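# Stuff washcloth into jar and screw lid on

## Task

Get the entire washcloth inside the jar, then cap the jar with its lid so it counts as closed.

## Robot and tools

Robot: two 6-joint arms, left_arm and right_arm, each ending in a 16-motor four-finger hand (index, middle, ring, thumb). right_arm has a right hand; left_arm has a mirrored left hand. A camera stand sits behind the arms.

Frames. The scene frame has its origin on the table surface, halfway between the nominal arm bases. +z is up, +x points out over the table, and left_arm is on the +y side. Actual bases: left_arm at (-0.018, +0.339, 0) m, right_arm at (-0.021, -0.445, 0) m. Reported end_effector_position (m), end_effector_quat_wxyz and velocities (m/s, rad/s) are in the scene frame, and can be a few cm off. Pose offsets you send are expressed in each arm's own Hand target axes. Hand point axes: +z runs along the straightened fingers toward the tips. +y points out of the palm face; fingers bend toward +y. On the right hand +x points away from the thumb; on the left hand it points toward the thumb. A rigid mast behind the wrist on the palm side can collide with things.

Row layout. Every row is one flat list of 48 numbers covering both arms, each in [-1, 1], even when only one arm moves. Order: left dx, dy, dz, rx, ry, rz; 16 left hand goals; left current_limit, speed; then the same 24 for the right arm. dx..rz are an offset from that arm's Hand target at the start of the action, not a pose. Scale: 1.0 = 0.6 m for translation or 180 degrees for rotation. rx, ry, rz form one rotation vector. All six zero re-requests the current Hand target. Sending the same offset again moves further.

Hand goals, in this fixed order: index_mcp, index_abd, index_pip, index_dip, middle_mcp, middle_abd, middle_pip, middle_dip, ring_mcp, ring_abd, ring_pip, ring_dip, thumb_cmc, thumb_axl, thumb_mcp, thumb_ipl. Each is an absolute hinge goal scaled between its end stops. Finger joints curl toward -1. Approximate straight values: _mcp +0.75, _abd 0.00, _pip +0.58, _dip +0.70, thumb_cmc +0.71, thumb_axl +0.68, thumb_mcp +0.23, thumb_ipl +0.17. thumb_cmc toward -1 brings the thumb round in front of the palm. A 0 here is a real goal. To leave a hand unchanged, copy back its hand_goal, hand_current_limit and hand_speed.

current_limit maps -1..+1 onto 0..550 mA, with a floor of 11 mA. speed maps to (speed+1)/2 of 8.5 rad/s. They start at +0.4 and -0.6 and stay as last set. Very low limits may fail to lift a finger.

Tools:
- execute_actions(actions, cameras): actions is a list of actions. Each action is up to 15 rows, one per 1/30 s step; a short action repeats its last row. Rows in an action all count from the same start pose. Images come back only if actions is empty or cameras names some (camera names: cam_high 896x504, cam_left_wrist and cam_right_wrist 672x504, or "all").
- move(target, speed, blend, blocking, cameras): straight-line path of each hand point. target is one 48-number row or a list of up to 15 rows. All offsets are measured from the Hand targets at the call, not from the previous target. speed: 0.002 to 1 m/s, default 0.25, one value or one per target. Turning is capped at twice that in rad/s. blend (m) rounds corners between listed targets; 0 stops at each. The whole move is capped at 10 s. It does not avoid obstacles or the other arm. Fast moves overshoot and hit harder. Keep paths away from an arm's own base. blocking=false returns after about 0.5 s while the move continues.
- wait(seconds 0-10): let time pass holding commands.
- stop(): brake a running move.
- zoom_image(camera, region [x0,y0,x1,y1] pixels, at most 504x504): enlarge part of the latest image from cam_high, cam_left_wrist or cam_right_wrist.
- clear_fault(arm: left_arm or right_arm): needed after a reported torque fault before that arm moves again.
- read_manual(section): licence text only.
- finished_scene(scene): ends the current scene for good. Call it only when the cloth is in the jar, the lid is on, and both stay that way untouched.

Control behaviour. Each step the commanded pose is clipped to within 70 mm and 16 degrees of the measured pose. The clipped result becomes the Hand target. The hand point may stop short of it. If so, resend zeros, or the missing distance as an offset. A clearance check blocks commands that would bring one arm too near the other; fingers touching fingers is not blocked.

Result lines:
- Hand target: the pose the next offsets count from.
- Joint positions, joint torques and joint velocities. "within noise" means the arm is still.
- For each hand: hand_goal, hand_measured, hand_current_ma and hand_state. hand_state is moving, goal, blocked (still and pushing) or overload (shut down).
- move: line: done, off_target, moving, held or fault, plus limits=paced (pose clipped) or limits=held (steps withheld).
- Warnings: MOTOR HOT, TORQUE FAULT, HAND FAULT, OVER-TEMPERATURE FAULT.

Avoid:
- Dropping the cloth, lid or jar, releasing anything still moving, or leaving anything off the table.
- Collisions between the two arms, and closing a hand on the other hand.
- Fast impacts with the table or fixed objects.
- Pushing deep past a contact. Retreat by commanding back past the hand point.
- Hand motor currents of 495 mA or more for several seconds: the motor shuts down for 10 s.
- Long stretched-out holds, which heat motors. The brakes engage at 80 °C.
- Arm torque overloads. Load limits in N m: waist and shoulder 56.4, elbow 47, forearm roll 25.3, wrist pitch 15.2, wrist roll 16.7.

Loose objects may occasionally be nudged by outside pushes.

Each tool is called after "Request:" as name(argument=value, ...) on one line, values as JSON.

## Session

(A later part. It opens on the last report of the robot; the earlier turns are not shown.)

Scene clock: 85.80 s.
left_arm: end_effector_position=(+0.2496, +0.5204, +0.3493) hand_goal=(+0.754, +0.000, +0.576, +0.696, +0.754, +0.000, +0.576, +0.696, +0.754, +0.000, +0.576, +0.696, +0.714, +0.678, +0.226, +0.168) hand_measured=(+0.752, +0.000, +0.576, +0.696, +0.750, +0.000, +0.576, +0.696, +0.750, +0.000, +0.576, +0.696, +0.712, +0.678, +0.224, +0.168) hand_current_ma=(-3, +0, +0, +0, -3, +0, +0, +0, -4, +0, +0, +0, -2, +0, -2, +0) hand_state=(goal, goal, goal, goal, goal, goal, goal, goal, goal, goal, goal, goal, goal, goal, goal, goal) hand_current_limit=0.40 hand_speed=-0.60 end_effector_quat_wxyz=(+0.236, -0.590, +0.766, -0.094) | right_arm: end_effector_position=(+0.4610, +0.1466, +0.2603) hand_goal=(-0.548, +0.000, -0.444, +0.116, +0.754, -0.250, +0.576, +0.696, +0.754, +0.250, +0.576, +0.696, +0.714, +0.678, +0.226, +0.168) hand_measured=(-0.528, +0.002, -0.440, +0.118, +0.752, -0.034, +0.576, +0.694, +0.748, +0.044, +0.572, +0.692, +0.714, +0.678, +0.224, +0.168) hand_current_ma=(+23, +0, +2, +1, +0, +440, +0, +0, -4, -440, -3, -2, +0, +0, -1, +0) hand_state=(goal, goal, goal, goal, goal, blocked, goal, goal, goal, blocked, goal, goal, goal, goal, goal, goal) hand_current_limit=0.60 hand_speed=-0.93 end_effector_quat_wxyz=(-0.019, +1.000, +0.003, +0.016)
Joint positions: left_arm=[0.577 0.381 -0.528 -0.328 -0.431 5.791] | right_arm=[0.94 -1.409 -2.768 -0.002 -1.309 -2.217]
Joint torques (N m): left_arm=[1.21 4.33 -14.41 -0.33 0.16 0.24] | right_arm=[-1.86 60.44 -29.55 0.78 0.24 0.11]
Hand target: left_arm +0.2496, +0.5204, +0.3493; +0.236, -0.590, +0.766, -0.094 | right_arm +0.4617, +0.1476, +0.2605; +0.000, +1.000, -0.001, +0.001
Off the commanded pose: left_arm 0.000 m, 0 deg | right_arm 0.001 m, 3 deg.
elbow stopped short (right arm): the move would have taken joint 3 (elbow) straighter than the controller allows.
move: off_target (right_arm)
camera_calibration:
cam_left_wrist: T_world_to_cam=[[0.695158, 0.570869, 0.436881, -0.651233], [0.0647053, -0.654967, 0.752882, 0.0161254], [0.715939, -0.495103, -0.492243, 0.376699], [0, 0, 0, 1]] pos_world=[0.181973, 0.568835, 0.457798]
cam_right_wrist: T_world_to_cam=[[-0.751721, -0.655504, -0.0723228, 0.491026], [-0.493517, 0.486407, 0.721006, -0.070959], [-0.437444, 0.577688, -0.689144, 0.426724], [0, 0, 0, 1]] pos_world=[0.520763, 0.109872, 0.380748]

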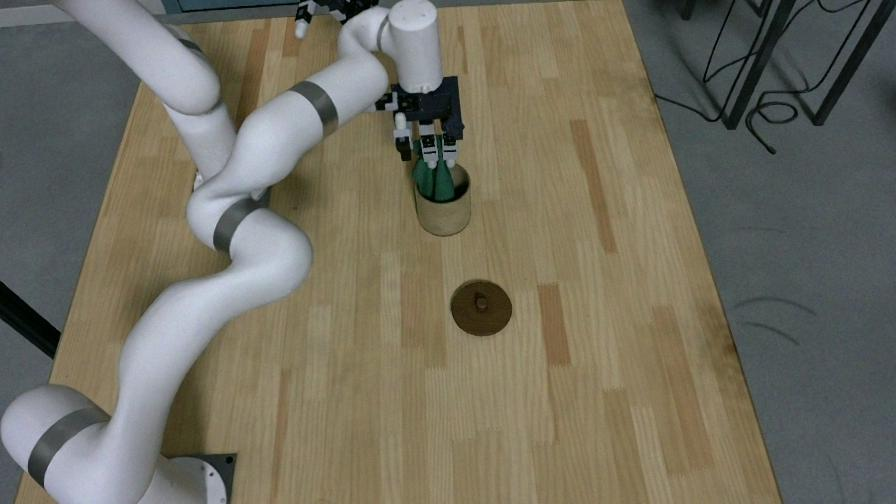

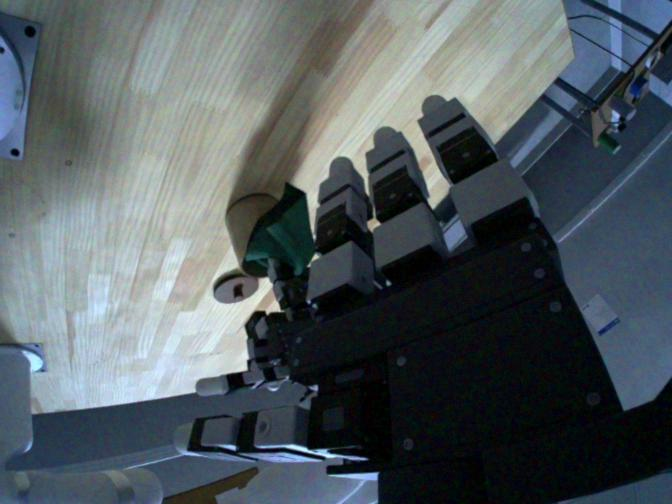

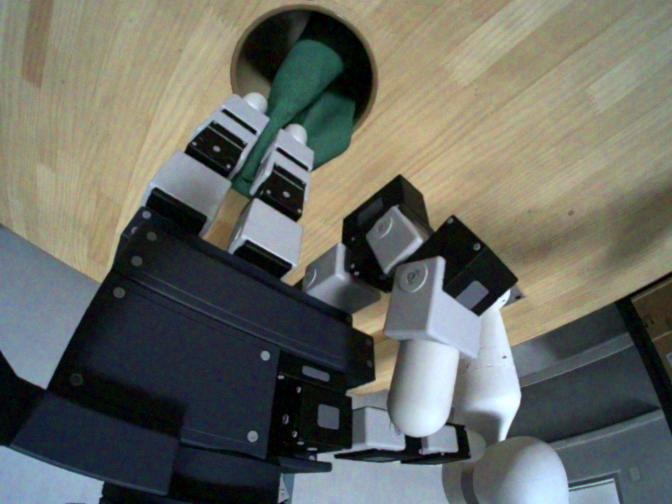

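Request:
move(target=[0,0,0,0,0,0,0.754,0,0.576,0.696,0.754,0,0.576,0.696,0.754,0,0.576,0.696,0.714,0.678,0.226,0.168,0.4,-0.6, 0,0.05,0.13,0,0,0,-0.548,0,-0.445,0.116,0.754,-0.25,0.576,0.696,0.754,0.25,0.576,0.696,0.714,0.678,0.226,0.168,0.6,-0.93], speed=0.06, cameras=["cam_right_wrist","cam_high","cam_left_wrist"])

Scene clock: 89.60 s.
left_arm: end_effector_position=(+0.2496, +0.5204, +0.3493) hand_goal=(+0.754, +0.000, +0.576, +0.696, +0.754, +0.000, +0.576, +0.696, +0.754, +0.000, +0.576, +0.696, +0.714, +0.678, +0.226, +0.168) hand_measured=(+0.752, +0.000, +0.576, +0.696, +0.750, +0.000, +0.576, +0.696, +0.750, +0.000, +0.576, +0.696, +0.712, +0.678, +0.224, +0.168) hand_current_ma=(-3, +0, +0, +0, -3, +0, +0, +0, -4, +0, +0, +0, -2, +0, -2, +0) hand_state=(goal, goal, goal, goal, goal, goal, goal, goal, goal, goal, goal, goal, goal, goal, goal, goal) hand_current_limit=0.40 hand_speed=-0.60 end_effector_quat_wxyz=(+0.236, -0.590, +0.766, -0.094) | right_arm: end_effector_position=(+0.4618, +0.1176, +0.1825) hand_goal=(-0.548, +0.000, -0.444, +0.116, +0.754, -0.250, +0.576, +0.696, +0.754, +0.250, +0.576, +0.696, +0.714, +0.678, +0.226, +0.168) hand_measured=(-0.528, +0.002, -0.440, +0.118, +0.760, -0.044, +0.580, +0.698, +0.752, +0.054, +0.578, +0.696, +0.714, +0.678, +0.224, +0.168) hand_current_ma=(+23, +0, +2, +1, +4, +440, +2, +0, -1, -440, +0, +0, +0, +0, -1, +0) hand_state=(goal, goal, goal, goal, goal, blocked, goal, goal, goal, blocked, goal, goal, goal, goal, goal, goal) hand_current_limit=0.60 hand_speed=-0.93 end_effector_quat_wxyz=(+0.000, +1.000, -0.001, +0.001)
Joint positions: left_arm=[0.577 0.381 -0.528 -0.328 -0.431 5.791] | right_arm=[0.917 -1.294 -2.375 -0.002 -1.08 -2.232]
Joint torques (N m): left_arm=[2.75 4.22 -15.16 -0.98 0.22 0.15] | right_arm=[-0.64 62.69 -26.59 0.67 0.07 -0.15]
Hand target: left_arm +0.2496, +0.5204, +0.3493; +0.236, -0.590, +0.766, -0.094 | right_arm +0.4618, +0.1176, +0.1825; +0.000, +1.000, -0.001, +0.001
Off the commanded pose: left_arm 0.000 m, 0 deg | right_arm 0.000 m, 0 deg.
move: done
camera_calibration:
cam_left_wrist: T_world_to_cam=[[0.695158, 0.570869, 0.436881, -0.651233], [0.0647053, -0.654967, 0.752882, 0.0161254], [0.715939, -0.495103, -0.492243, 0.376699], [0, 0, 0, 1]] pos_world=[0.181973, 0.568835, 0.457798]
cam_right_wrist: T_world_to_cam=[[-0.758298, -0.65148, -0.0236224, 0.460676], [-0.467614, 0.518322, 0.716017, -0.0150849], [-0.454227, 0.554, -0.697683, 0.402324], [0, 0, 0, 1]] pos_world=[0.525022, 0.0850522, 0.302378]

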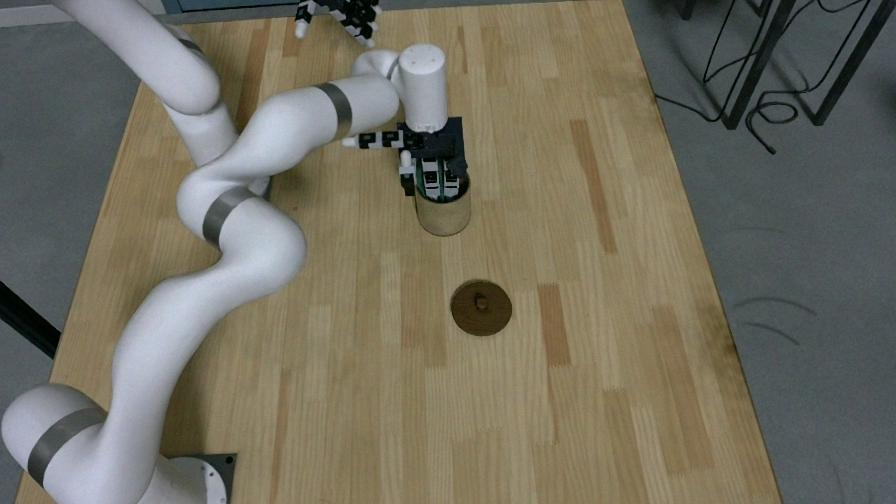

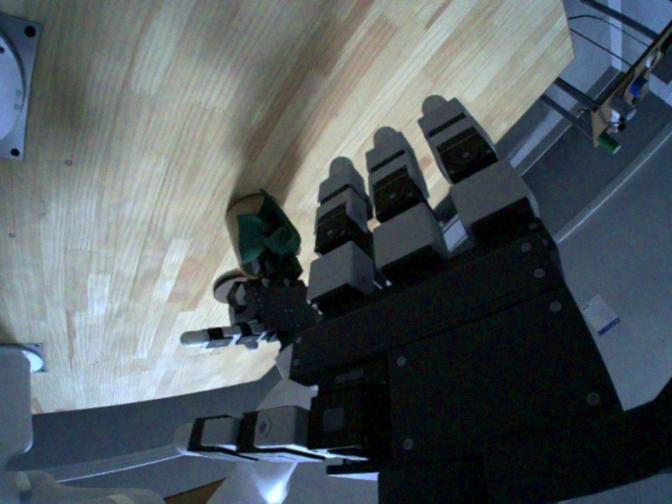

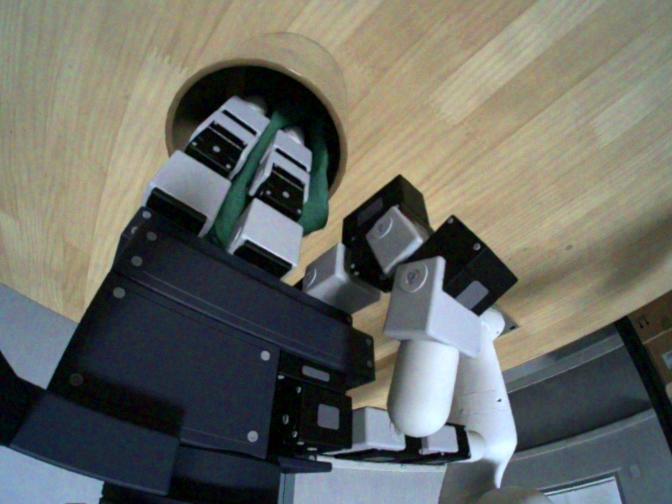

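Request:
zoom_image(camera="cam_left_wrist", region=[200, 160, 350, 310])

Request:
zoom_image(camera="cam_right_wrist", region=[140, 20, 370, 250])

Request:
zoom_image(camera="cam_high", region=[370, 100, 510, 240])

Scaled by 3.360 from the camera's 672x504 image, which has a finer 960x720 frame.

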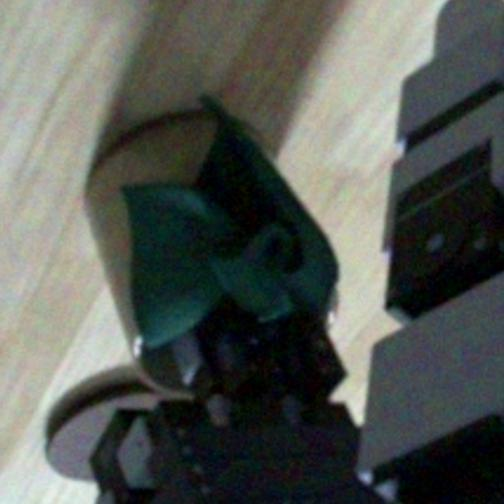

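Scaled by 2.191 from the camera's 672x504 image, which has a finer 960x720 frame.

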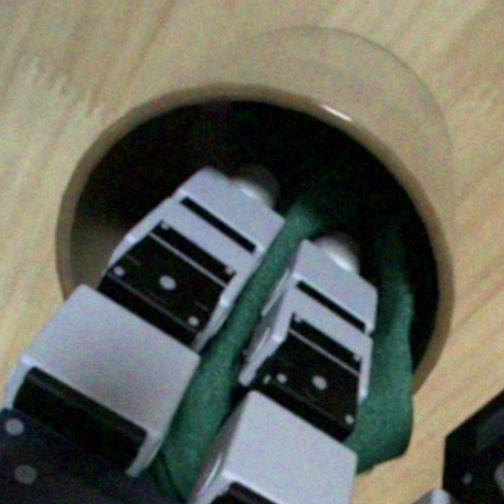

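Scaled by 3.600.

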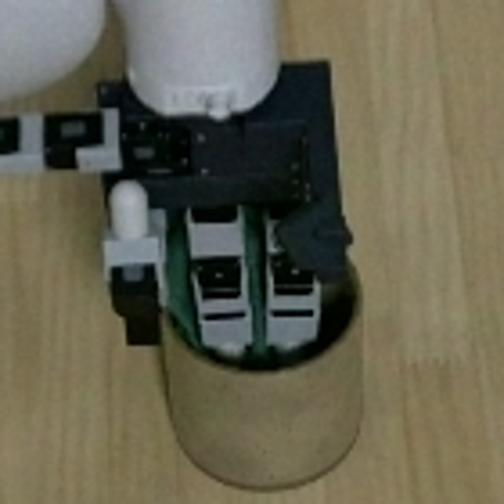

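Request:
move(target=[0,0,0,0,0,0,0.754,0,0.576,0.696,0.754,0,0.576,0.696,0.754,0,0.576,0.696,0.714,0.678,0.226,0.168,0.4,-0.6, 0.013,0.013,0.04,0,0,0,-0.548,0,-0.445,0.116,0.754,-0.25,0.576,0.696,0.754,0.25,0.576,0.696,0.714,0.678,0.226,0.168,0.6,-0.93], speed=0.05, cameras=["cam_right_wrist","cam_high","cam_left_wrist"])

Scene clock: 93.33 s.
left_arm: end_effector_position=(+0.2496, +0.5204, +0.3493) hand_goal=(+0.754, +0.000, +0.576, +0.696, +0.754, +0.000, +0.576, +0.696, +0.754, +0.000, +0.576, +0.696, +0.714, +0.678, +0.226, +0.168) hand_measured=(+0.752, +0.000, +0.576, +0.696, +0.750, +0.000, +0.576, +0.696, +0.750, +0.000, +0.576, +0.696, +0.712, +0.678, +0.224, +0.168) hand_current_ma=(-3, +0, +0, +0, -3, +0, +0, +0, -4, +0, +0, +0, -2, +0, -2, +0) hand_state=(goal, goal, goal, goal, goal, goal, goal, goal, goal, goal, goal, goal, goal, goal, goal, goal) hand_current_limit=0.40 hand_speed=-0.60 end_effector_quat_wxyz=(+0.236, -0.590, +0.766, -0.094) | right_arm: end_effector_position=(+0.4696, +0.1097, +0.1586) hand_goal=(-0.548, +0.000, -0.444, +0.116, +0.754, -0.250, +0.576, +0.696, +0.754, +0.250, +0.576, +0.696, +0.714, +0.678, +0.226, +0.168) hand_measured=(-0.528, +0.002, -0.440, +0.118, +0.766, -0.044, +0.586, +0.700, +0.756, +0.054, +0.582, +0.698, +0.714, +0.678, +0.224, +0.168) hand_current_ma=(+23, +0, +2, +1, +10, +440, +7, +2, +1, -440, +3, +1, +0, +0, -1, +0) hand_state=(goal, goal, goal, goal, goal, blocked, goal, goal, goal, blocked, goal, goal, goal, goal, goal, goal) hand_current_limit=0.60 hand_speed=-0.93 end_effector_quat_wxyz=(+0.000, +1.000, -0.001, +0.001)
Joint positions: left_arm=[0.577 0.381 -0.528 -0.328 -0.431 5.791] | right_arm=[0.903 -1.311 -2.352 -0.002 -1.041 -2.245]
Joint torques (N m): left_arm=[3.15 5.28 -14.31 -0.33 0.23 0.24] | right_arm=[-1.04 56.46 -25.25 -0.13 0.17 -0.21]
Hand target: left_arm +0.2496, +0.5204, +0.3493; +0.236, -0.590, +0.766, -0.094 | right_arm +0.4696, +0.1097, +0.1585; +0.000, +1.000, -0.001, +0.001
Off the commanded pose: left_arm 0.000 m, 0 deg | right_arm 0.000 m, 0 deg.
move: done
camera_calibration:
cam_left_wrist: T_world_to_cam=[[0.695158, 0.570869, 0.436881, -0.651233], [0.0647053, -0.654967, 0.752882, 0.0161254], [0.715939, -0.495103, -0.492243, 0.376699], [0, 0, 0, 1]] pos_world=[0.181973, 0.568835, 0.457798]
cam_right_wrist: T_world_to_cam=[[-0.758266, -0.651511, -0.0237762, 0.460905], [-0.467742, 0.518256, 0.71598, 0.00992527], [-0.454147, 0.554025, -0.697715, 0.393464], [0, 0, 0, 1]] pos_world=[0.532822, 0.0771522, 0.278378]

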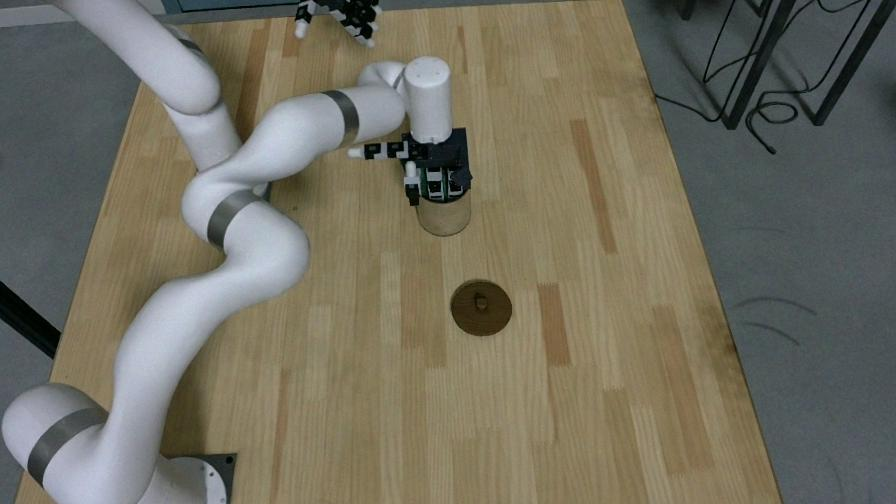

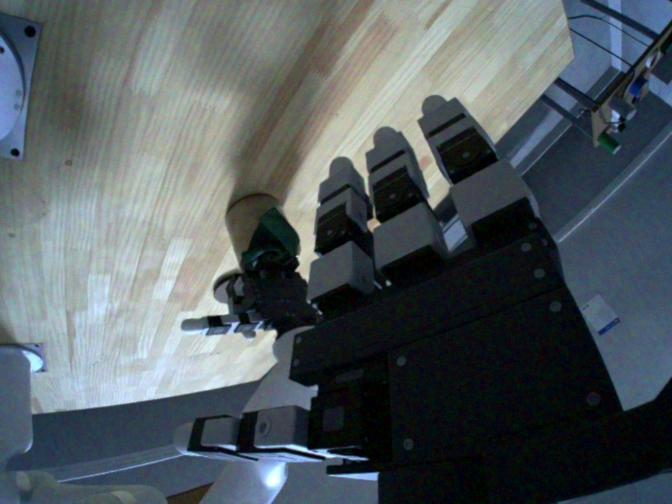

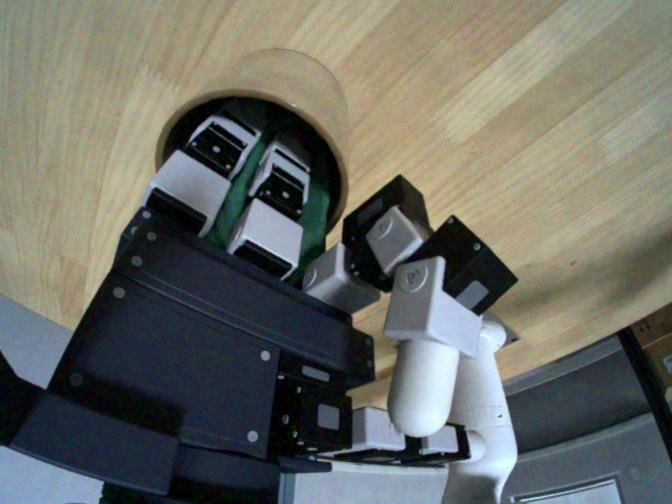

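Request:
zoom_image(camera="cam_left_wrist", region=[200, 160, 350, 310])

Request:
zoom_image(camera="cam_high", region=[370, 110, 510, 250])

Scaled by 3.360 from the camera's 672x504 image, which has a finer 960x720 frame.

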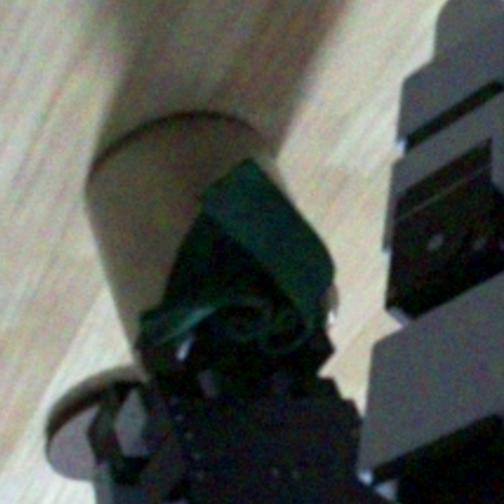

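Scaled by 3.600.

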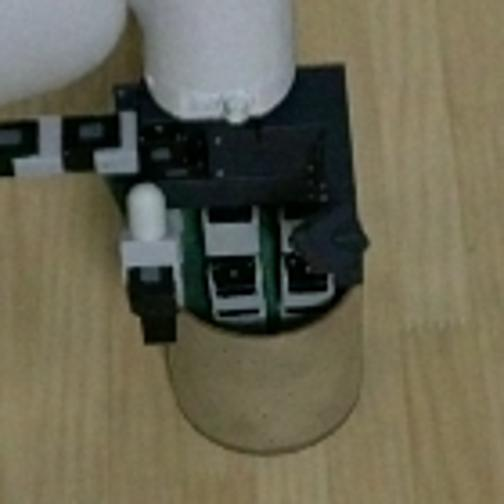

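Request:
move(target=[[0,0,0,0,0,0,0.754,0,0.576,0.696,0.754,0,0.576,0.696,0.754,0,0.576,0.696,0.714,0.678,0.226,0.168,0.4,-0.6, 0,0,0,0,0,0,-0.548,0,-0.445,0.116,0.754,0.1,0.576,0.696,0.754,-0.1,0.576,0.696,0.714,0.678,0.226,0.168,0.4,-0.85],[0,0,0,0,0,0,0.754,0,0.576,0.696,0.754,0,0.576,0.696,0.754,0,0.576,0.696,0.714,0.678,0.226,0.168,0.4,-0.6, 0,0,-0.25,0,0,0,-0.548,0,-0.445,0.116,0.754,0.1,0.576,0.696,0.754,-0.1,0.576,0.696,0.714,0.678,0.226,0.168,0.4,-0.85]], speed=[0.05, 0.1], cameras=["cam_right_wrist","cam_high","cam_left_wrist"])

Scene clock: 98.67 s.
left_arm: end_effector_position=(+0.2496, +0.5204, +0.3493) hand_goal=(+0.754, +0.000, +0.576, +0.696, +0.754, +0.000, +0.576, +0.696, +0.754, +0.000, +0.576, +0.696, +0.714, +0.678, +0.226, +0.168) hand_measured=(+0.752, +0.000, +0.576, +0.696, +0.750, +0.000, +0.576, +0.696, +0.750, +0.000, +0.576, +0.696, +0.712, +0.678, +0.224, +0.168) hand_current_ma=(-3, +0, +0, +0, -3, +0, +0, +0, -4, +0, +0, +0, -2, +0, -2, +0) hand_state=(goal, goal, goal, goal, goal, goal, goal, goal, goal, goal, goal, goal, goal, goal, goal, goal) hand_current_limit=0.40 hand_speed=-0.60 end_effector_quat_wxyz=(+0.236, -0.590, +0.766, -0.094) | right_arm: end_effector_position=(+0.4694, +0.1098, +0.3085) hand_goal=(-0.548, +0.000, -0.444, +0.116, +0.754, +0.100, +0.576, +0.696, +0.754, -0.100, +0.576, +0.696, +0.714, +0.678, +0.226, +0.168) hand_measured=(-0.528, +0.002, -0.440, +0.118, +0.754, +0.096, +0.578, +0.698, +0.752, -0.096, +0.578, +0.698, +0.714, +0.678, +0.224, +0.168) hand_current_ma=(+23, +0, +2, +1, +0, -1, +1, +1, -1, +1, +1, +1, +0, +0, -1, +0) hand_state=(goal, goal, goal, goal, goal, goal, goal, goal, goal, goal, goal, goal, goal, goal, goal, goal) hand_current_limit=0.40 hand_speed=-0.85 end_effector_quat_wxyz=(+0.000, +1.000, -0.001, +0.001)
Joint positions: left_arm=[0.577 0.381 -0.528 -0.328 -0.431 5.791] | right_arm=[0.904 -1.255 -2.583 -0.002 -1.328 -2.245]
Joint torques (N m): left_arm=[1.06 4.44 -14.03 -0.11 0.23 0.08] | right_arm=[0.31 58.55 -29.32 1.05 -0.48 0.13]
Hand target: left_arm +0.2496, +0.5204, +0.3493; +0.236, -0.590, +0.766, -0.094 | right_arm +0.4694, +0.1098, +0.3085; +0.000, +1.000, -0.001, +0.001
Off the commanded pose: left_arm 0.000 m, 0 deg | right_arm 0.000 m, 0 deg.
move: done
camera_calibration:
cam_left_wrist: T_world_to_cam=[[0.695158, 0.570869, 0.436881, -0.651233], [0.0647053, -0.654967, 0.752882, 0.0161254], [0.715939, -0.495103, -0.492243, 0.376699], [0, 0, 0, 1]] pos_world=[0.181973, 0.568835, 0.457798]
cam_right_wrist: T_world_to_cam=[[-0.758232, -0.651553, -0.0237233, 0.464348], [-0.467721, 0.51823, 0.716013, -0.0976404], [-0.454227, 0.554, -0.697684, 0.498006], [0, 0, 0, 1]] pos_world=[0.532622, 0.0772522, 0.428378]

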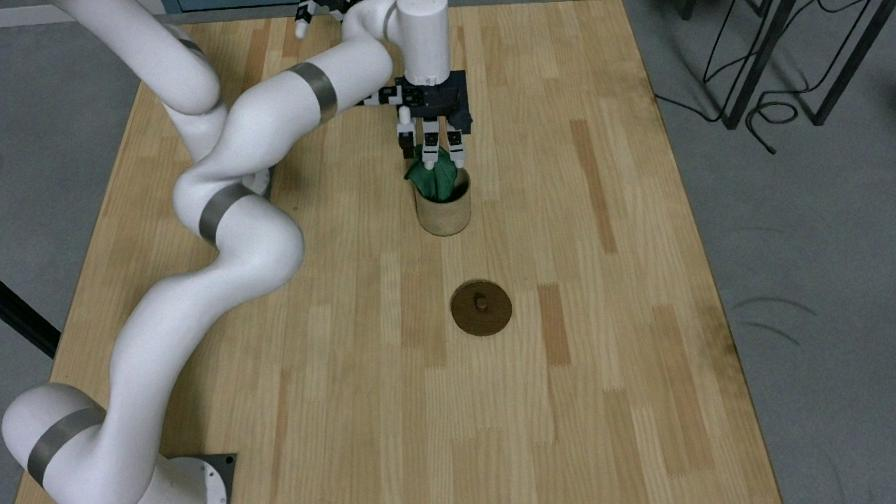

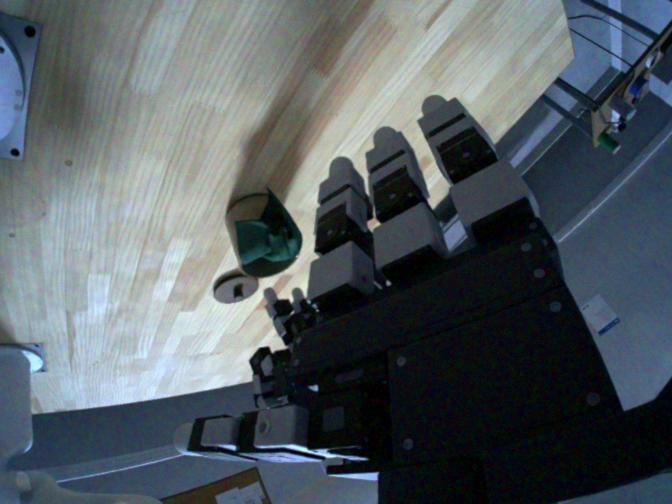

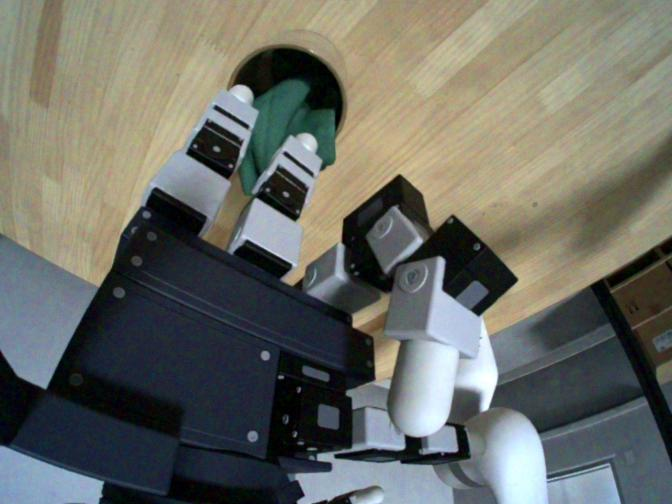

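Request:
zoom_image(camera="cam_right_wrist", region=[200, 20, 380, 200])

Request:
zoom_image(camera="cam_left_wrist", region=[200, 160, 350, 310])

Request:
zoom_image(camera="cam_high", region=[370, 110, 510, 250])

Scaled by 2.800 from the camera's 672x504 image, which has a finer 960x720 frame.

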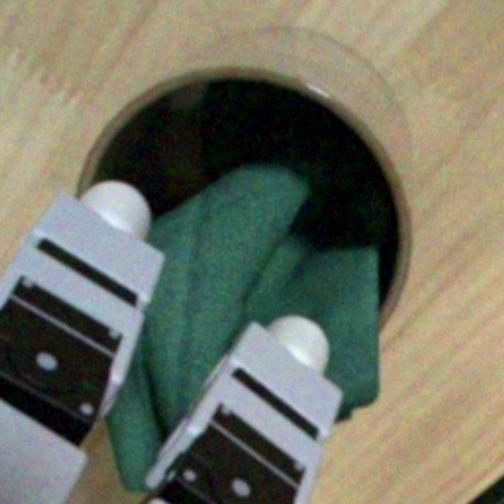

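Scaled by 3.360 from the camera's 672x504 image, which has a finer 960x720 frame.

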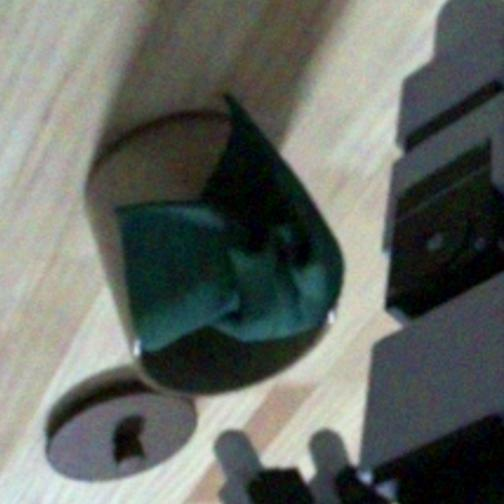

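Scaled by 3.600.

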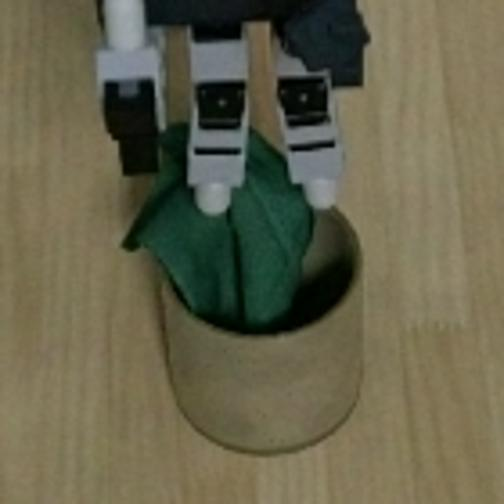

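Request:
move(target=[[0,0,0,0,0,0,0.754,0,0.576,0.696,0.754,0,0.576,0.696,0.754,0,0.576,0.696,0.714,0.678,0.226,0.168,0.4,-0.6, 0,0,0,0,0,0,-0.548,0,-0.445,0.116,0.754,0.27,0.576,0.696,0.754,-0.27,0.576,0.696,0.714,0.678,0.226,0.168,0.4,-0.7],[0,0,0,0,0,0,0.754,0,0.576,0.696,0.754,0,0.576,0.696,0.754,0,0.576,0.696,0.714,0.678,0.226,0.168,0.4,-0.6, -0.0117,-0.0967,0,0,0,0,-0.548,0,-0.445,0.116,0.754,0.27,0.576,0.696,0.754,-0.27,0.576,0.696,0.714,0.678,0.226,0.168,0.4,-0.7]], speed=[0.1, 0.1], cameras=["cam_right_wrist","cam_high","cam_left_wrist"])

Scene clock: 104.57 s.
left_arm: end_effector_position=(+0.2496, +0.5204, +0.3493) hand_goal=(+0.754, +0.000, +0.576, +0.696, +0.754, +0.000, +0.576, +0.696, +0.754, +0.000, +0.576, +0.696, +0.714, +0.678, +0.226, +0.168) hand_measured=(+0.752, +0.000, +0.576, +0.696, +0.750, +0.000, +0.576, +0.696, +0.750, +0.000, +0.576, +0.696, +0.712, +0.678, +0.224, +0.168) hand_current_ma=(-3, +0, +0, +0, -3, +0, +0, +0, -4, +0, +0, +0, -2, +0, -2, +0) hand_state=(goal, goal, goal, goal, goal, goal, goal, goal, goal, goal, goal, goal, goal, goal, goal, goal) hand_current_limit=0.40 hand_speed=-0.60 end_effector_quat_wxyz=(+0.236, -0.590, +0.766, -0.094) | right_arm: end_effector_position=(+0.4617, +0.1667, +0.3082) hand_goal=(-0.548, +0.000, -0.444, +0.116, +0.754, +0.270, +0.576, +0.696, +0.754, -0.270, +0.576, +0.696, +0.714, +0.678, +0.226, +0.168) hand_measured=(-0.528, +0.002, -0.440, +0.118, +0.754, +0.266, +0.578, +0.698, +0.752, -0.264, +0.578, +0.698, +0.714, +0.678, +0.224, +0.168) hand_current_ma=(+23, +0, +2, +1, +0, -2, +1, +1, -1, +2, +1, +1, +0, +0, -1, +0) hand_state=(goal, goal, goal, goal, goal, goal, goal, goal, goal, goal, goal, goal, goal, goal, goal, goal) hand_current_limit=0.40 hand_speed=-0.70 end_effector_quat_wxyz=(-0.064, +0.997, +0.012, +0.050)
Joint positions: left_arm=[0.577 0.381 -0.528 -0.328 -0.431 5.791] | right_arm=[0.955 -1.343 -2.768 -0.005 -1.262 -2.218]
Joint torques (N m): left_arm=[2.72 3.57 -15.14 -0.33 0.28 0.29] | right_arm=[1.5 63.86 -28.81 1.15 0.31 0.18]
Hand target: left_arm +0.2496, +0.5204, +0.3493; +0.236, -0.590, +0.766, -0.094 | right_arm +0.4625, +0.1678, +0.3085; +0.000, +1.000, -0.001, +0.001
Off the commanded pose: left_arm 0.000 m, 0 deg | right_arm 0.001 m, 9 deg.
elbow stopped short (right arm): the move would have taken joint 3 (elbow) straighter than the controller allows.
move: off_target (right_arm)
camera_calibration:
cam_left_wrist: T_world_to_cam=[[0.695158, 0.570869, 0.436881, -0.651233], [0.0647053, -0.654967, 0.752882, 0.0161254], [0.715939, -0.495103, -0.492243, 0.376699], [0, 0, 0, 1]] pos_world=[0.181973, 0.568835, 0.457798]
cam_right_wrist: T_world_to_cam=[[-0.731399, -0.657119, -0.182348, 0.532952], [-0.551316, 0.412382, 0.725253, -0.077124], [-0.401381, 0.63098, -0.663896, 0.415039], [0, 0, 0, 1]] pos_world=[0.513869, 0.120136, 0.428659]

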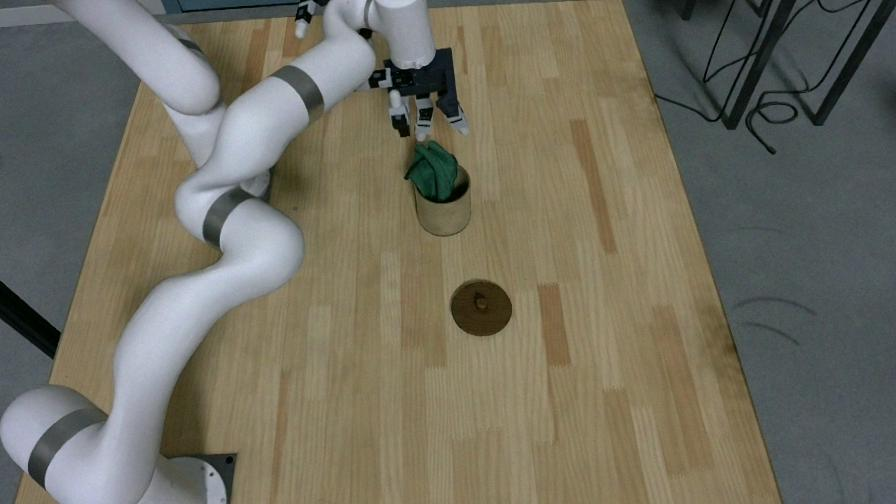

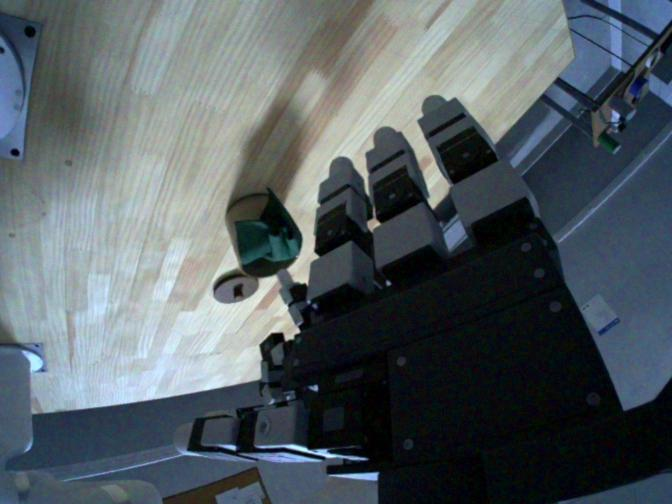

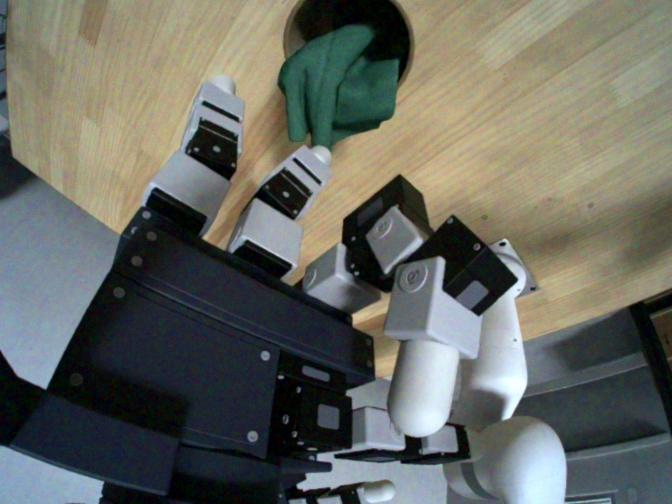

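Request:
zoom_image(camera="cam_right_wrist", region=[180, 0, 420, 190])

Request:
zoom_image(camera="cam_high", region=[370, 100, 510, 240])

Scaled by 2.100 from the camera's 672x504 image, which has a finer 960x720 frame.

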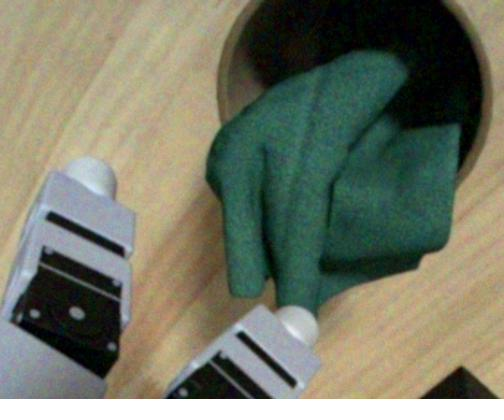

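Scaled by 3.600.

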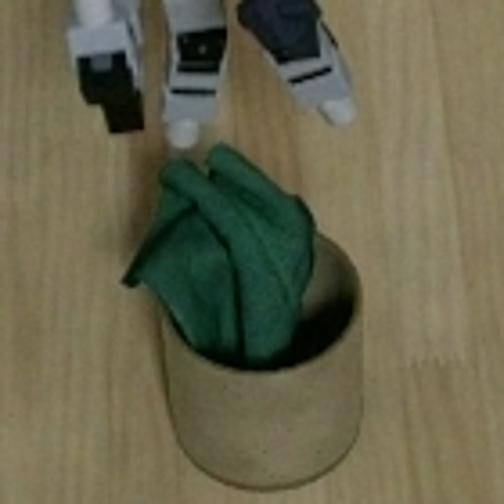

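Request:
move(target=[[0,0,0,0,0,0,0.754,0,0.576,0.696,0.754,0,0.576,0.696,0.754,0,0.576,0.696,0.714,0.678,0.226,0.168,0.4,-0.6, -0.053,-0.017,0,0,0,0,-0.548,0,-0.445,0.116,0.754,0.27,0.576,0.696,0.754,-0.27,0.576,0.696,0.714,0.678,0.226,0.168,0.4,-0.7],[0,0,0,0,0,0,0.754,0,0.576,0.696,0.754,0,0.576,0.696,0.754,0,0.576,0.696,0.714,0.678,0.226,0.168,0.4,-0.6, -0.053,-0.017,0.11,0,0,0,-0.548,0,-0.445,0.116,0.754,0.27,0.576,0.696,0.754,-0.27,0.576,0.696,0.714,0.678,0.226,0.168,0.4,-0.7]], speed=[0.1, 0.05], cameras=["cam_right_wrist","cam_high","cam_left_wrist"])

Scene clock: 110.93 s.
left_arm: end_effector_position=(+0.2496, +0.5204, +0.3493) hand_goal=(+0.754, +0.000, +0.576, +0.696, +0.754, +0.000, +0.576, +0.696, +0.754, +0.000, +0.576, +0.696, +0.714, +0.678, +0.226, +0.168) hand_measured=(+0.752, +0.000, +0.576, +0.696, +0.750, +0.000, +0.576, +0.696, +0.750, +0.000, +0.576, +0.696, +0.712, +0.678, +0.224, +0.168) hand_current_ma=(-3, +0, +0, +0, -3, +0, +0, +0, -4, +0, +0, +0, -2, +0, -2, +0) hand_state=(goal, goal, goal, goal, goal, goal, goal, goal, goal, goal, goal, goal, goal, goal, goal, goal) hand_current_limit=0.40 hand_speed=-0.60 end_effector_quat_wxyz=(+0.236, -0.590, +0.766, -0.094) | right_arm: end_effector_position=(+0.4301, +0.1770, +0.2423) hand_goal=(-0.548, +0.000, -0.444, +0.116, +0.754, +0.270, +0.576, +0.696, +0.754, -0.270, +0.576, +0.696, +0.714, +0.678, +0.226, +0.168) hand_measured=(-0.528, +0.002, -0.440, +0.118, +0.754, +0.266, +0.578, +0.698, +0.758, -0.274, +0.578, +0.698, +0.714, +0.678, +0.224, +0.168) hand_current_ma=(+23, +0, +2, +1, +0, -2, +1, +1, +1, -2, +1, +1, +0, +0, -1, +0) hand_state=(goal, goal, goal, goal, goal, goal, goal, goal, goal, goal, goal, goal, goal, goal, goal, goal) hand_current_limit=0.40 hand_speed=-0.70 end_effector_quat_wxyz=(-0.029, +0.999, +0.004, +0.021)
Joint positions: left_arm=[0.577 0.381 -0.528 -0.328 -0.431 5.791] | right_arm=[0.99 -1.429 -2.768 -0.002 -1.269 -2.168]
Joint torques (N m): left_arm=[2 2.99 -14.6 0.17 0.18 0.23] | right_arm=[-1.42 56.63 -26.7 1.01 0.15 0.17]
Hand target: left_arm +0.2496, +0.5204, +0.3493; +0.236, -0.590, +0.766, -0.094 | right_arm +0.4308, +0.1781, +0.2424; +0.000, +1.000, -0.001, +0.001
Off the commanded pose: left_arm 0.000 m, 0 deg | right_arm 0.001 m, 4 deg.
elbow stopped short (right arm): the move would have taken joint 3 (elbow) straighter than the controller allows.
move: off_target (right_arm)
camera_calibration:
cam_left_wrist: T_world_to_cam=[[0.695158, 0.570869, 0.436881, -0.651233], [0.0647053, -0.654967, 0.752882, 0.0161254], [0.715939, -0.495103, -0.492243, 0.376699], [0, 0, 0, 1]] pos_world=[0.181973, 0.568835, 0.457798]
cam_right_wrist: T_world_to_cam=[[-0.749659, -0.655408, -0.091936, 0.490249], [-0.501439, 0.471819, 0.725221, -0.0830124], [-0.431939, 0.589769, -0.68235, 0.377093], [0, 0, 0, 1]] pos_world=[0.488775, 0.138082, 0.362584]

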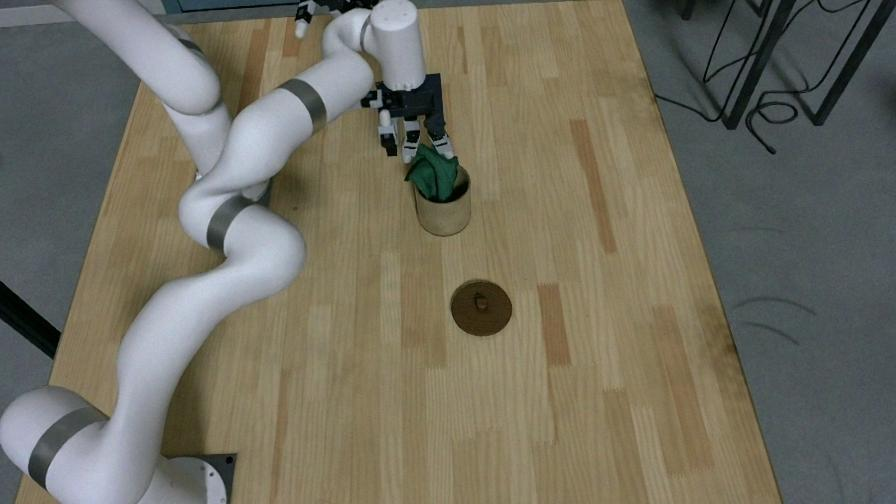

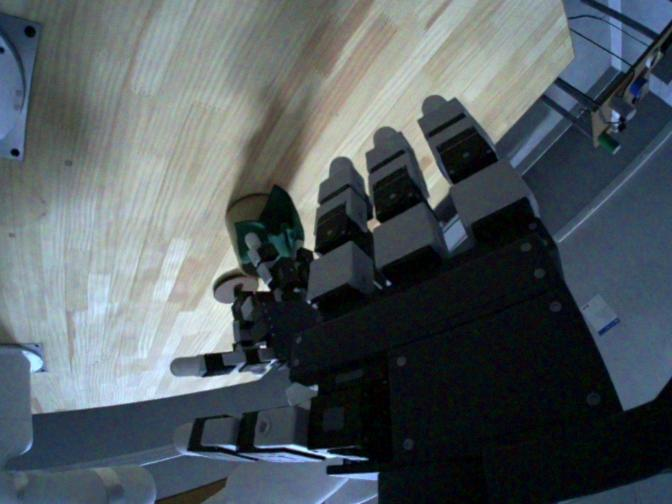

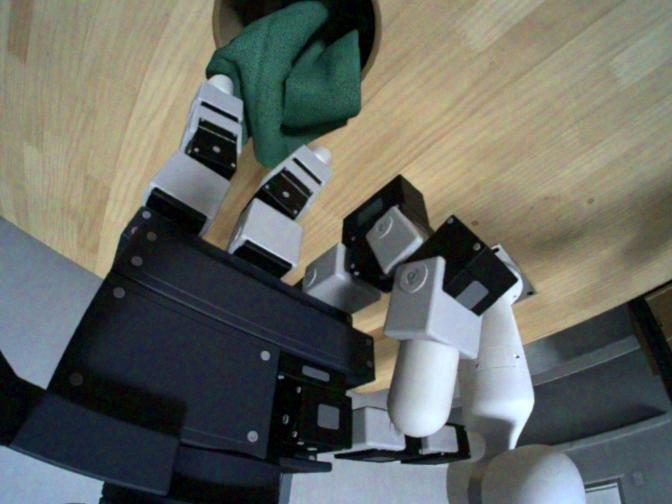

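Request:
zoom_image(camera="cam_right_wrist", region=[180, 0, 420, 190])

Request:
zoom_image(camera="cam_high", region=[370, 100, 510, 240])

Request:
zoom_image(camera="cam_left_wrist", region=[200, 160, 350, 310])

Scaled by 2.100 from the camera's 672x504 image, which has a finer 960x720 frame.

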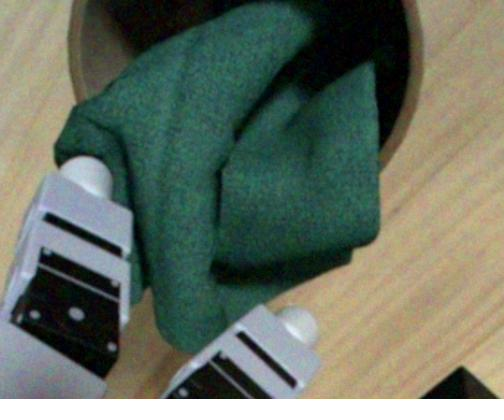

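Scaled by 3.600.

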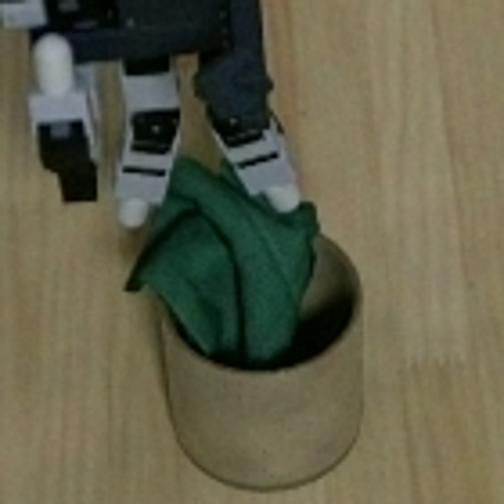

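Scaled by 3.360 from the camera's 672x504 image, which has a finer 960x720 frame.

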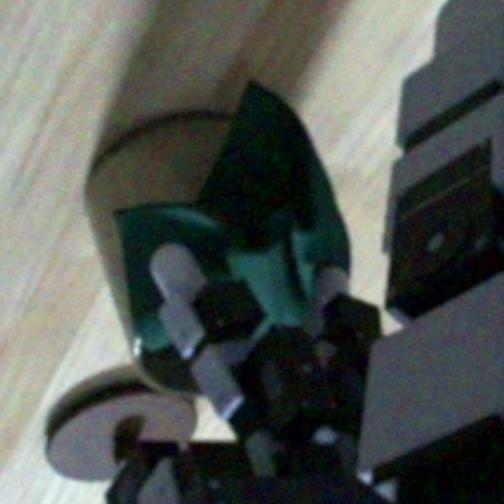

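Request:
move(target=[[0,0,0,0,0,0,0.754,0,0.576,0.696,0.754,0,0.576,0.696,0.754,0,0.576,0.696,0.714,0.678,0.226,0.168,0.4,-0.6, 0,0,0,0,0,0,-0.548,0,-0.445,0.116,0.754,-0.25,0.576,0.696,0.754,0.25,0.576,0.696,0.714,0.678,0.226,0.168,0.6,-0.85],[0,0,0,0,0,0,0.754,0,0.576,0.696,0.754,0,0.576,0.696,0.754,0,0.576,0.696,0.714,0.678,0.226,0.168,0.4,-0.6, 0,0,-0.1,0,0,0,-0.548,0,-0.445,0.116,0.754,-0.25,0.576,0.696,0.754,0.25,0.576,0.696,0.714,0.678,0.226,0.168,0.6,-0.85]], speed=[0.1, 0.06], cameras=["cam_right_wrist","cam_high","cam_left_wrist"])

Scene clock: 114.53 s.
left_arm: end_effector_position=(+0.2496, +0.5204, +0.3493) hand_goal=(+0.754, +0.000, +0.576, +0.696, +0.754, +0.000, +0.576, +0.696, +0.754, +0.000, +0.576, +0.696, +0.714, +0.678, +0.226, +0.168) hand_measured=(+0.752, +0.000, +0.576, +0.696, +0.750, +0.000, +0.576, +0.696, +0.750, +0.000, +0.576, +0.696, +0.712, +0.678, +0.224, +0.168) hand_current_ma=(-3, +0, +0, +0, -3, +0, +0, +0, -4, +0, +0, +0, -2, +0, -2, +0) hand_state=(goal, goal, goal, goal, goal, goal, goal, goal, goal, goal, goal, goal, goal, goal, goal, goal) hand_current_limit=0.40 hand_speed=-0.60 end_effector_quat_wxyz=(+0.236, -0.590, +0.766, -0.094) | right_arm: end_effector_position=(+0.4299, +0.1769, +0.3021) hand_goal=(-0.548, +0.000, -0.444, +0.116, +0.754, -0.250, +0.576, +0.696, +0.754, +0.250, +0.576, +0.696, +0.714, +0.678, +0.226, +0.168) hand_measured=(-0.528, +0.002, -0.440, +0.118, +0.754, -0.190, +0.580, +0.698, +0.754, -0.042, +0.578, +0.698, +0.714, +0.678, +0.224, +0.168) hand_current_ma=(+23, +0, +2, +1, +0, +97, +2, +1, +0, -440, +1, +1, +0, +0, -1, +0) hand_state=(goal, goal, goal, goal, goal, blocked, goal, goal, goal, blocked, goal, goal, goal, goal, goal, goal) hand_current_limit=0.60 hand_speed=-0.85 end_effector_quat_wxyz=(-0.046, +0.998, +0.007, +0.034)
Joint positions: left_arm=[0.577 0.381 -0.528 -0.328 -0.431 5.791] | right_arm=[0.991 -1.353 -2.768 -0.004 -1.3 -2.173]
Joint torques (N m): left_arm=[1.29 4.15 -14.16 -0.41 0.45 0.34] | right_arm=[2.62 63.94 -26.91 -0.08 -0.32 -0.26]
Hand target: left_arm +0.2496, +0.5204, +0.3493; +0.236, -0.590, +0.766, -0.094 | right_arm +0.4307, +0.1781, +0.3024; +0.000, +1.000, -0.001, +0.001
Off the commanded pose: left_arm 0.000 m, 0 deg | right_arm 0.001 m, 7 deg.
elbow stopped short (right arm): the move would have taken joint 3 (elbow) straighter than the controller allows.
move: off_target (right_arm)
camera_calibration:
cam_left_wrist: T_world_to_cam=[[0.695158, 0.570869, 0.436881, -0.651233], [0.0647053, -0.654967, 0.752882, 0.0161254], [0.715939, -0.495103, -0.492243, 0.376699], [0, 0, 0, 1]] pos_world=[0.181973, 0.568835, 0.457798]
cam_right_wrist: T_world_to_cam=[[-0.7426, -0.656165, -0.134135, 0.505415], [-0.523048, 0.443116, 0.728058, -0.11283], [-0.418289, 0.610816, -0.672264, 0.40524], [0, 0, 0, 1]] pos_world=[0.485813, 0.134106, 0.422369]

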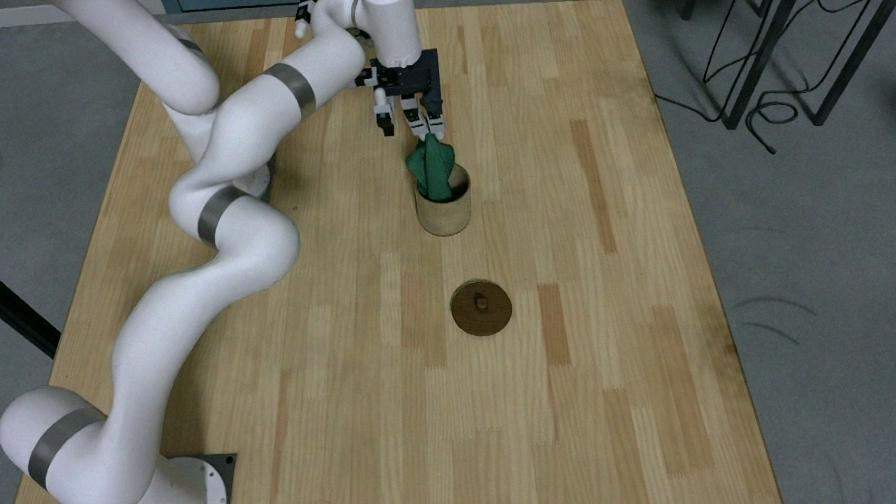

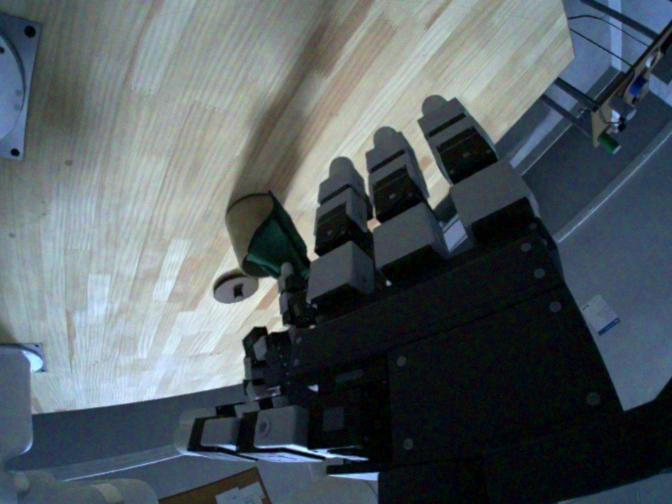

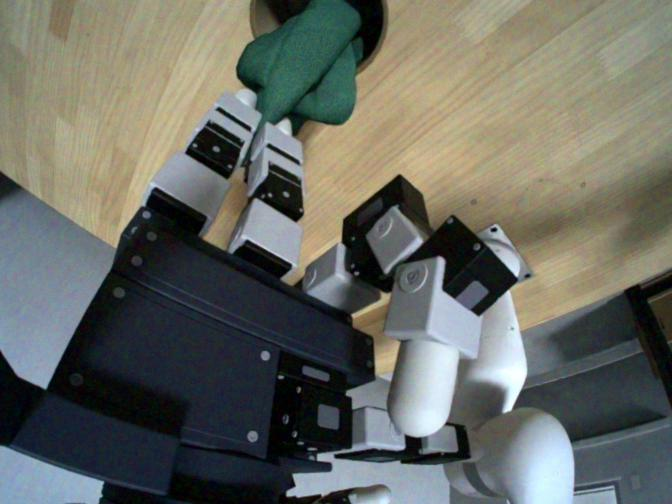

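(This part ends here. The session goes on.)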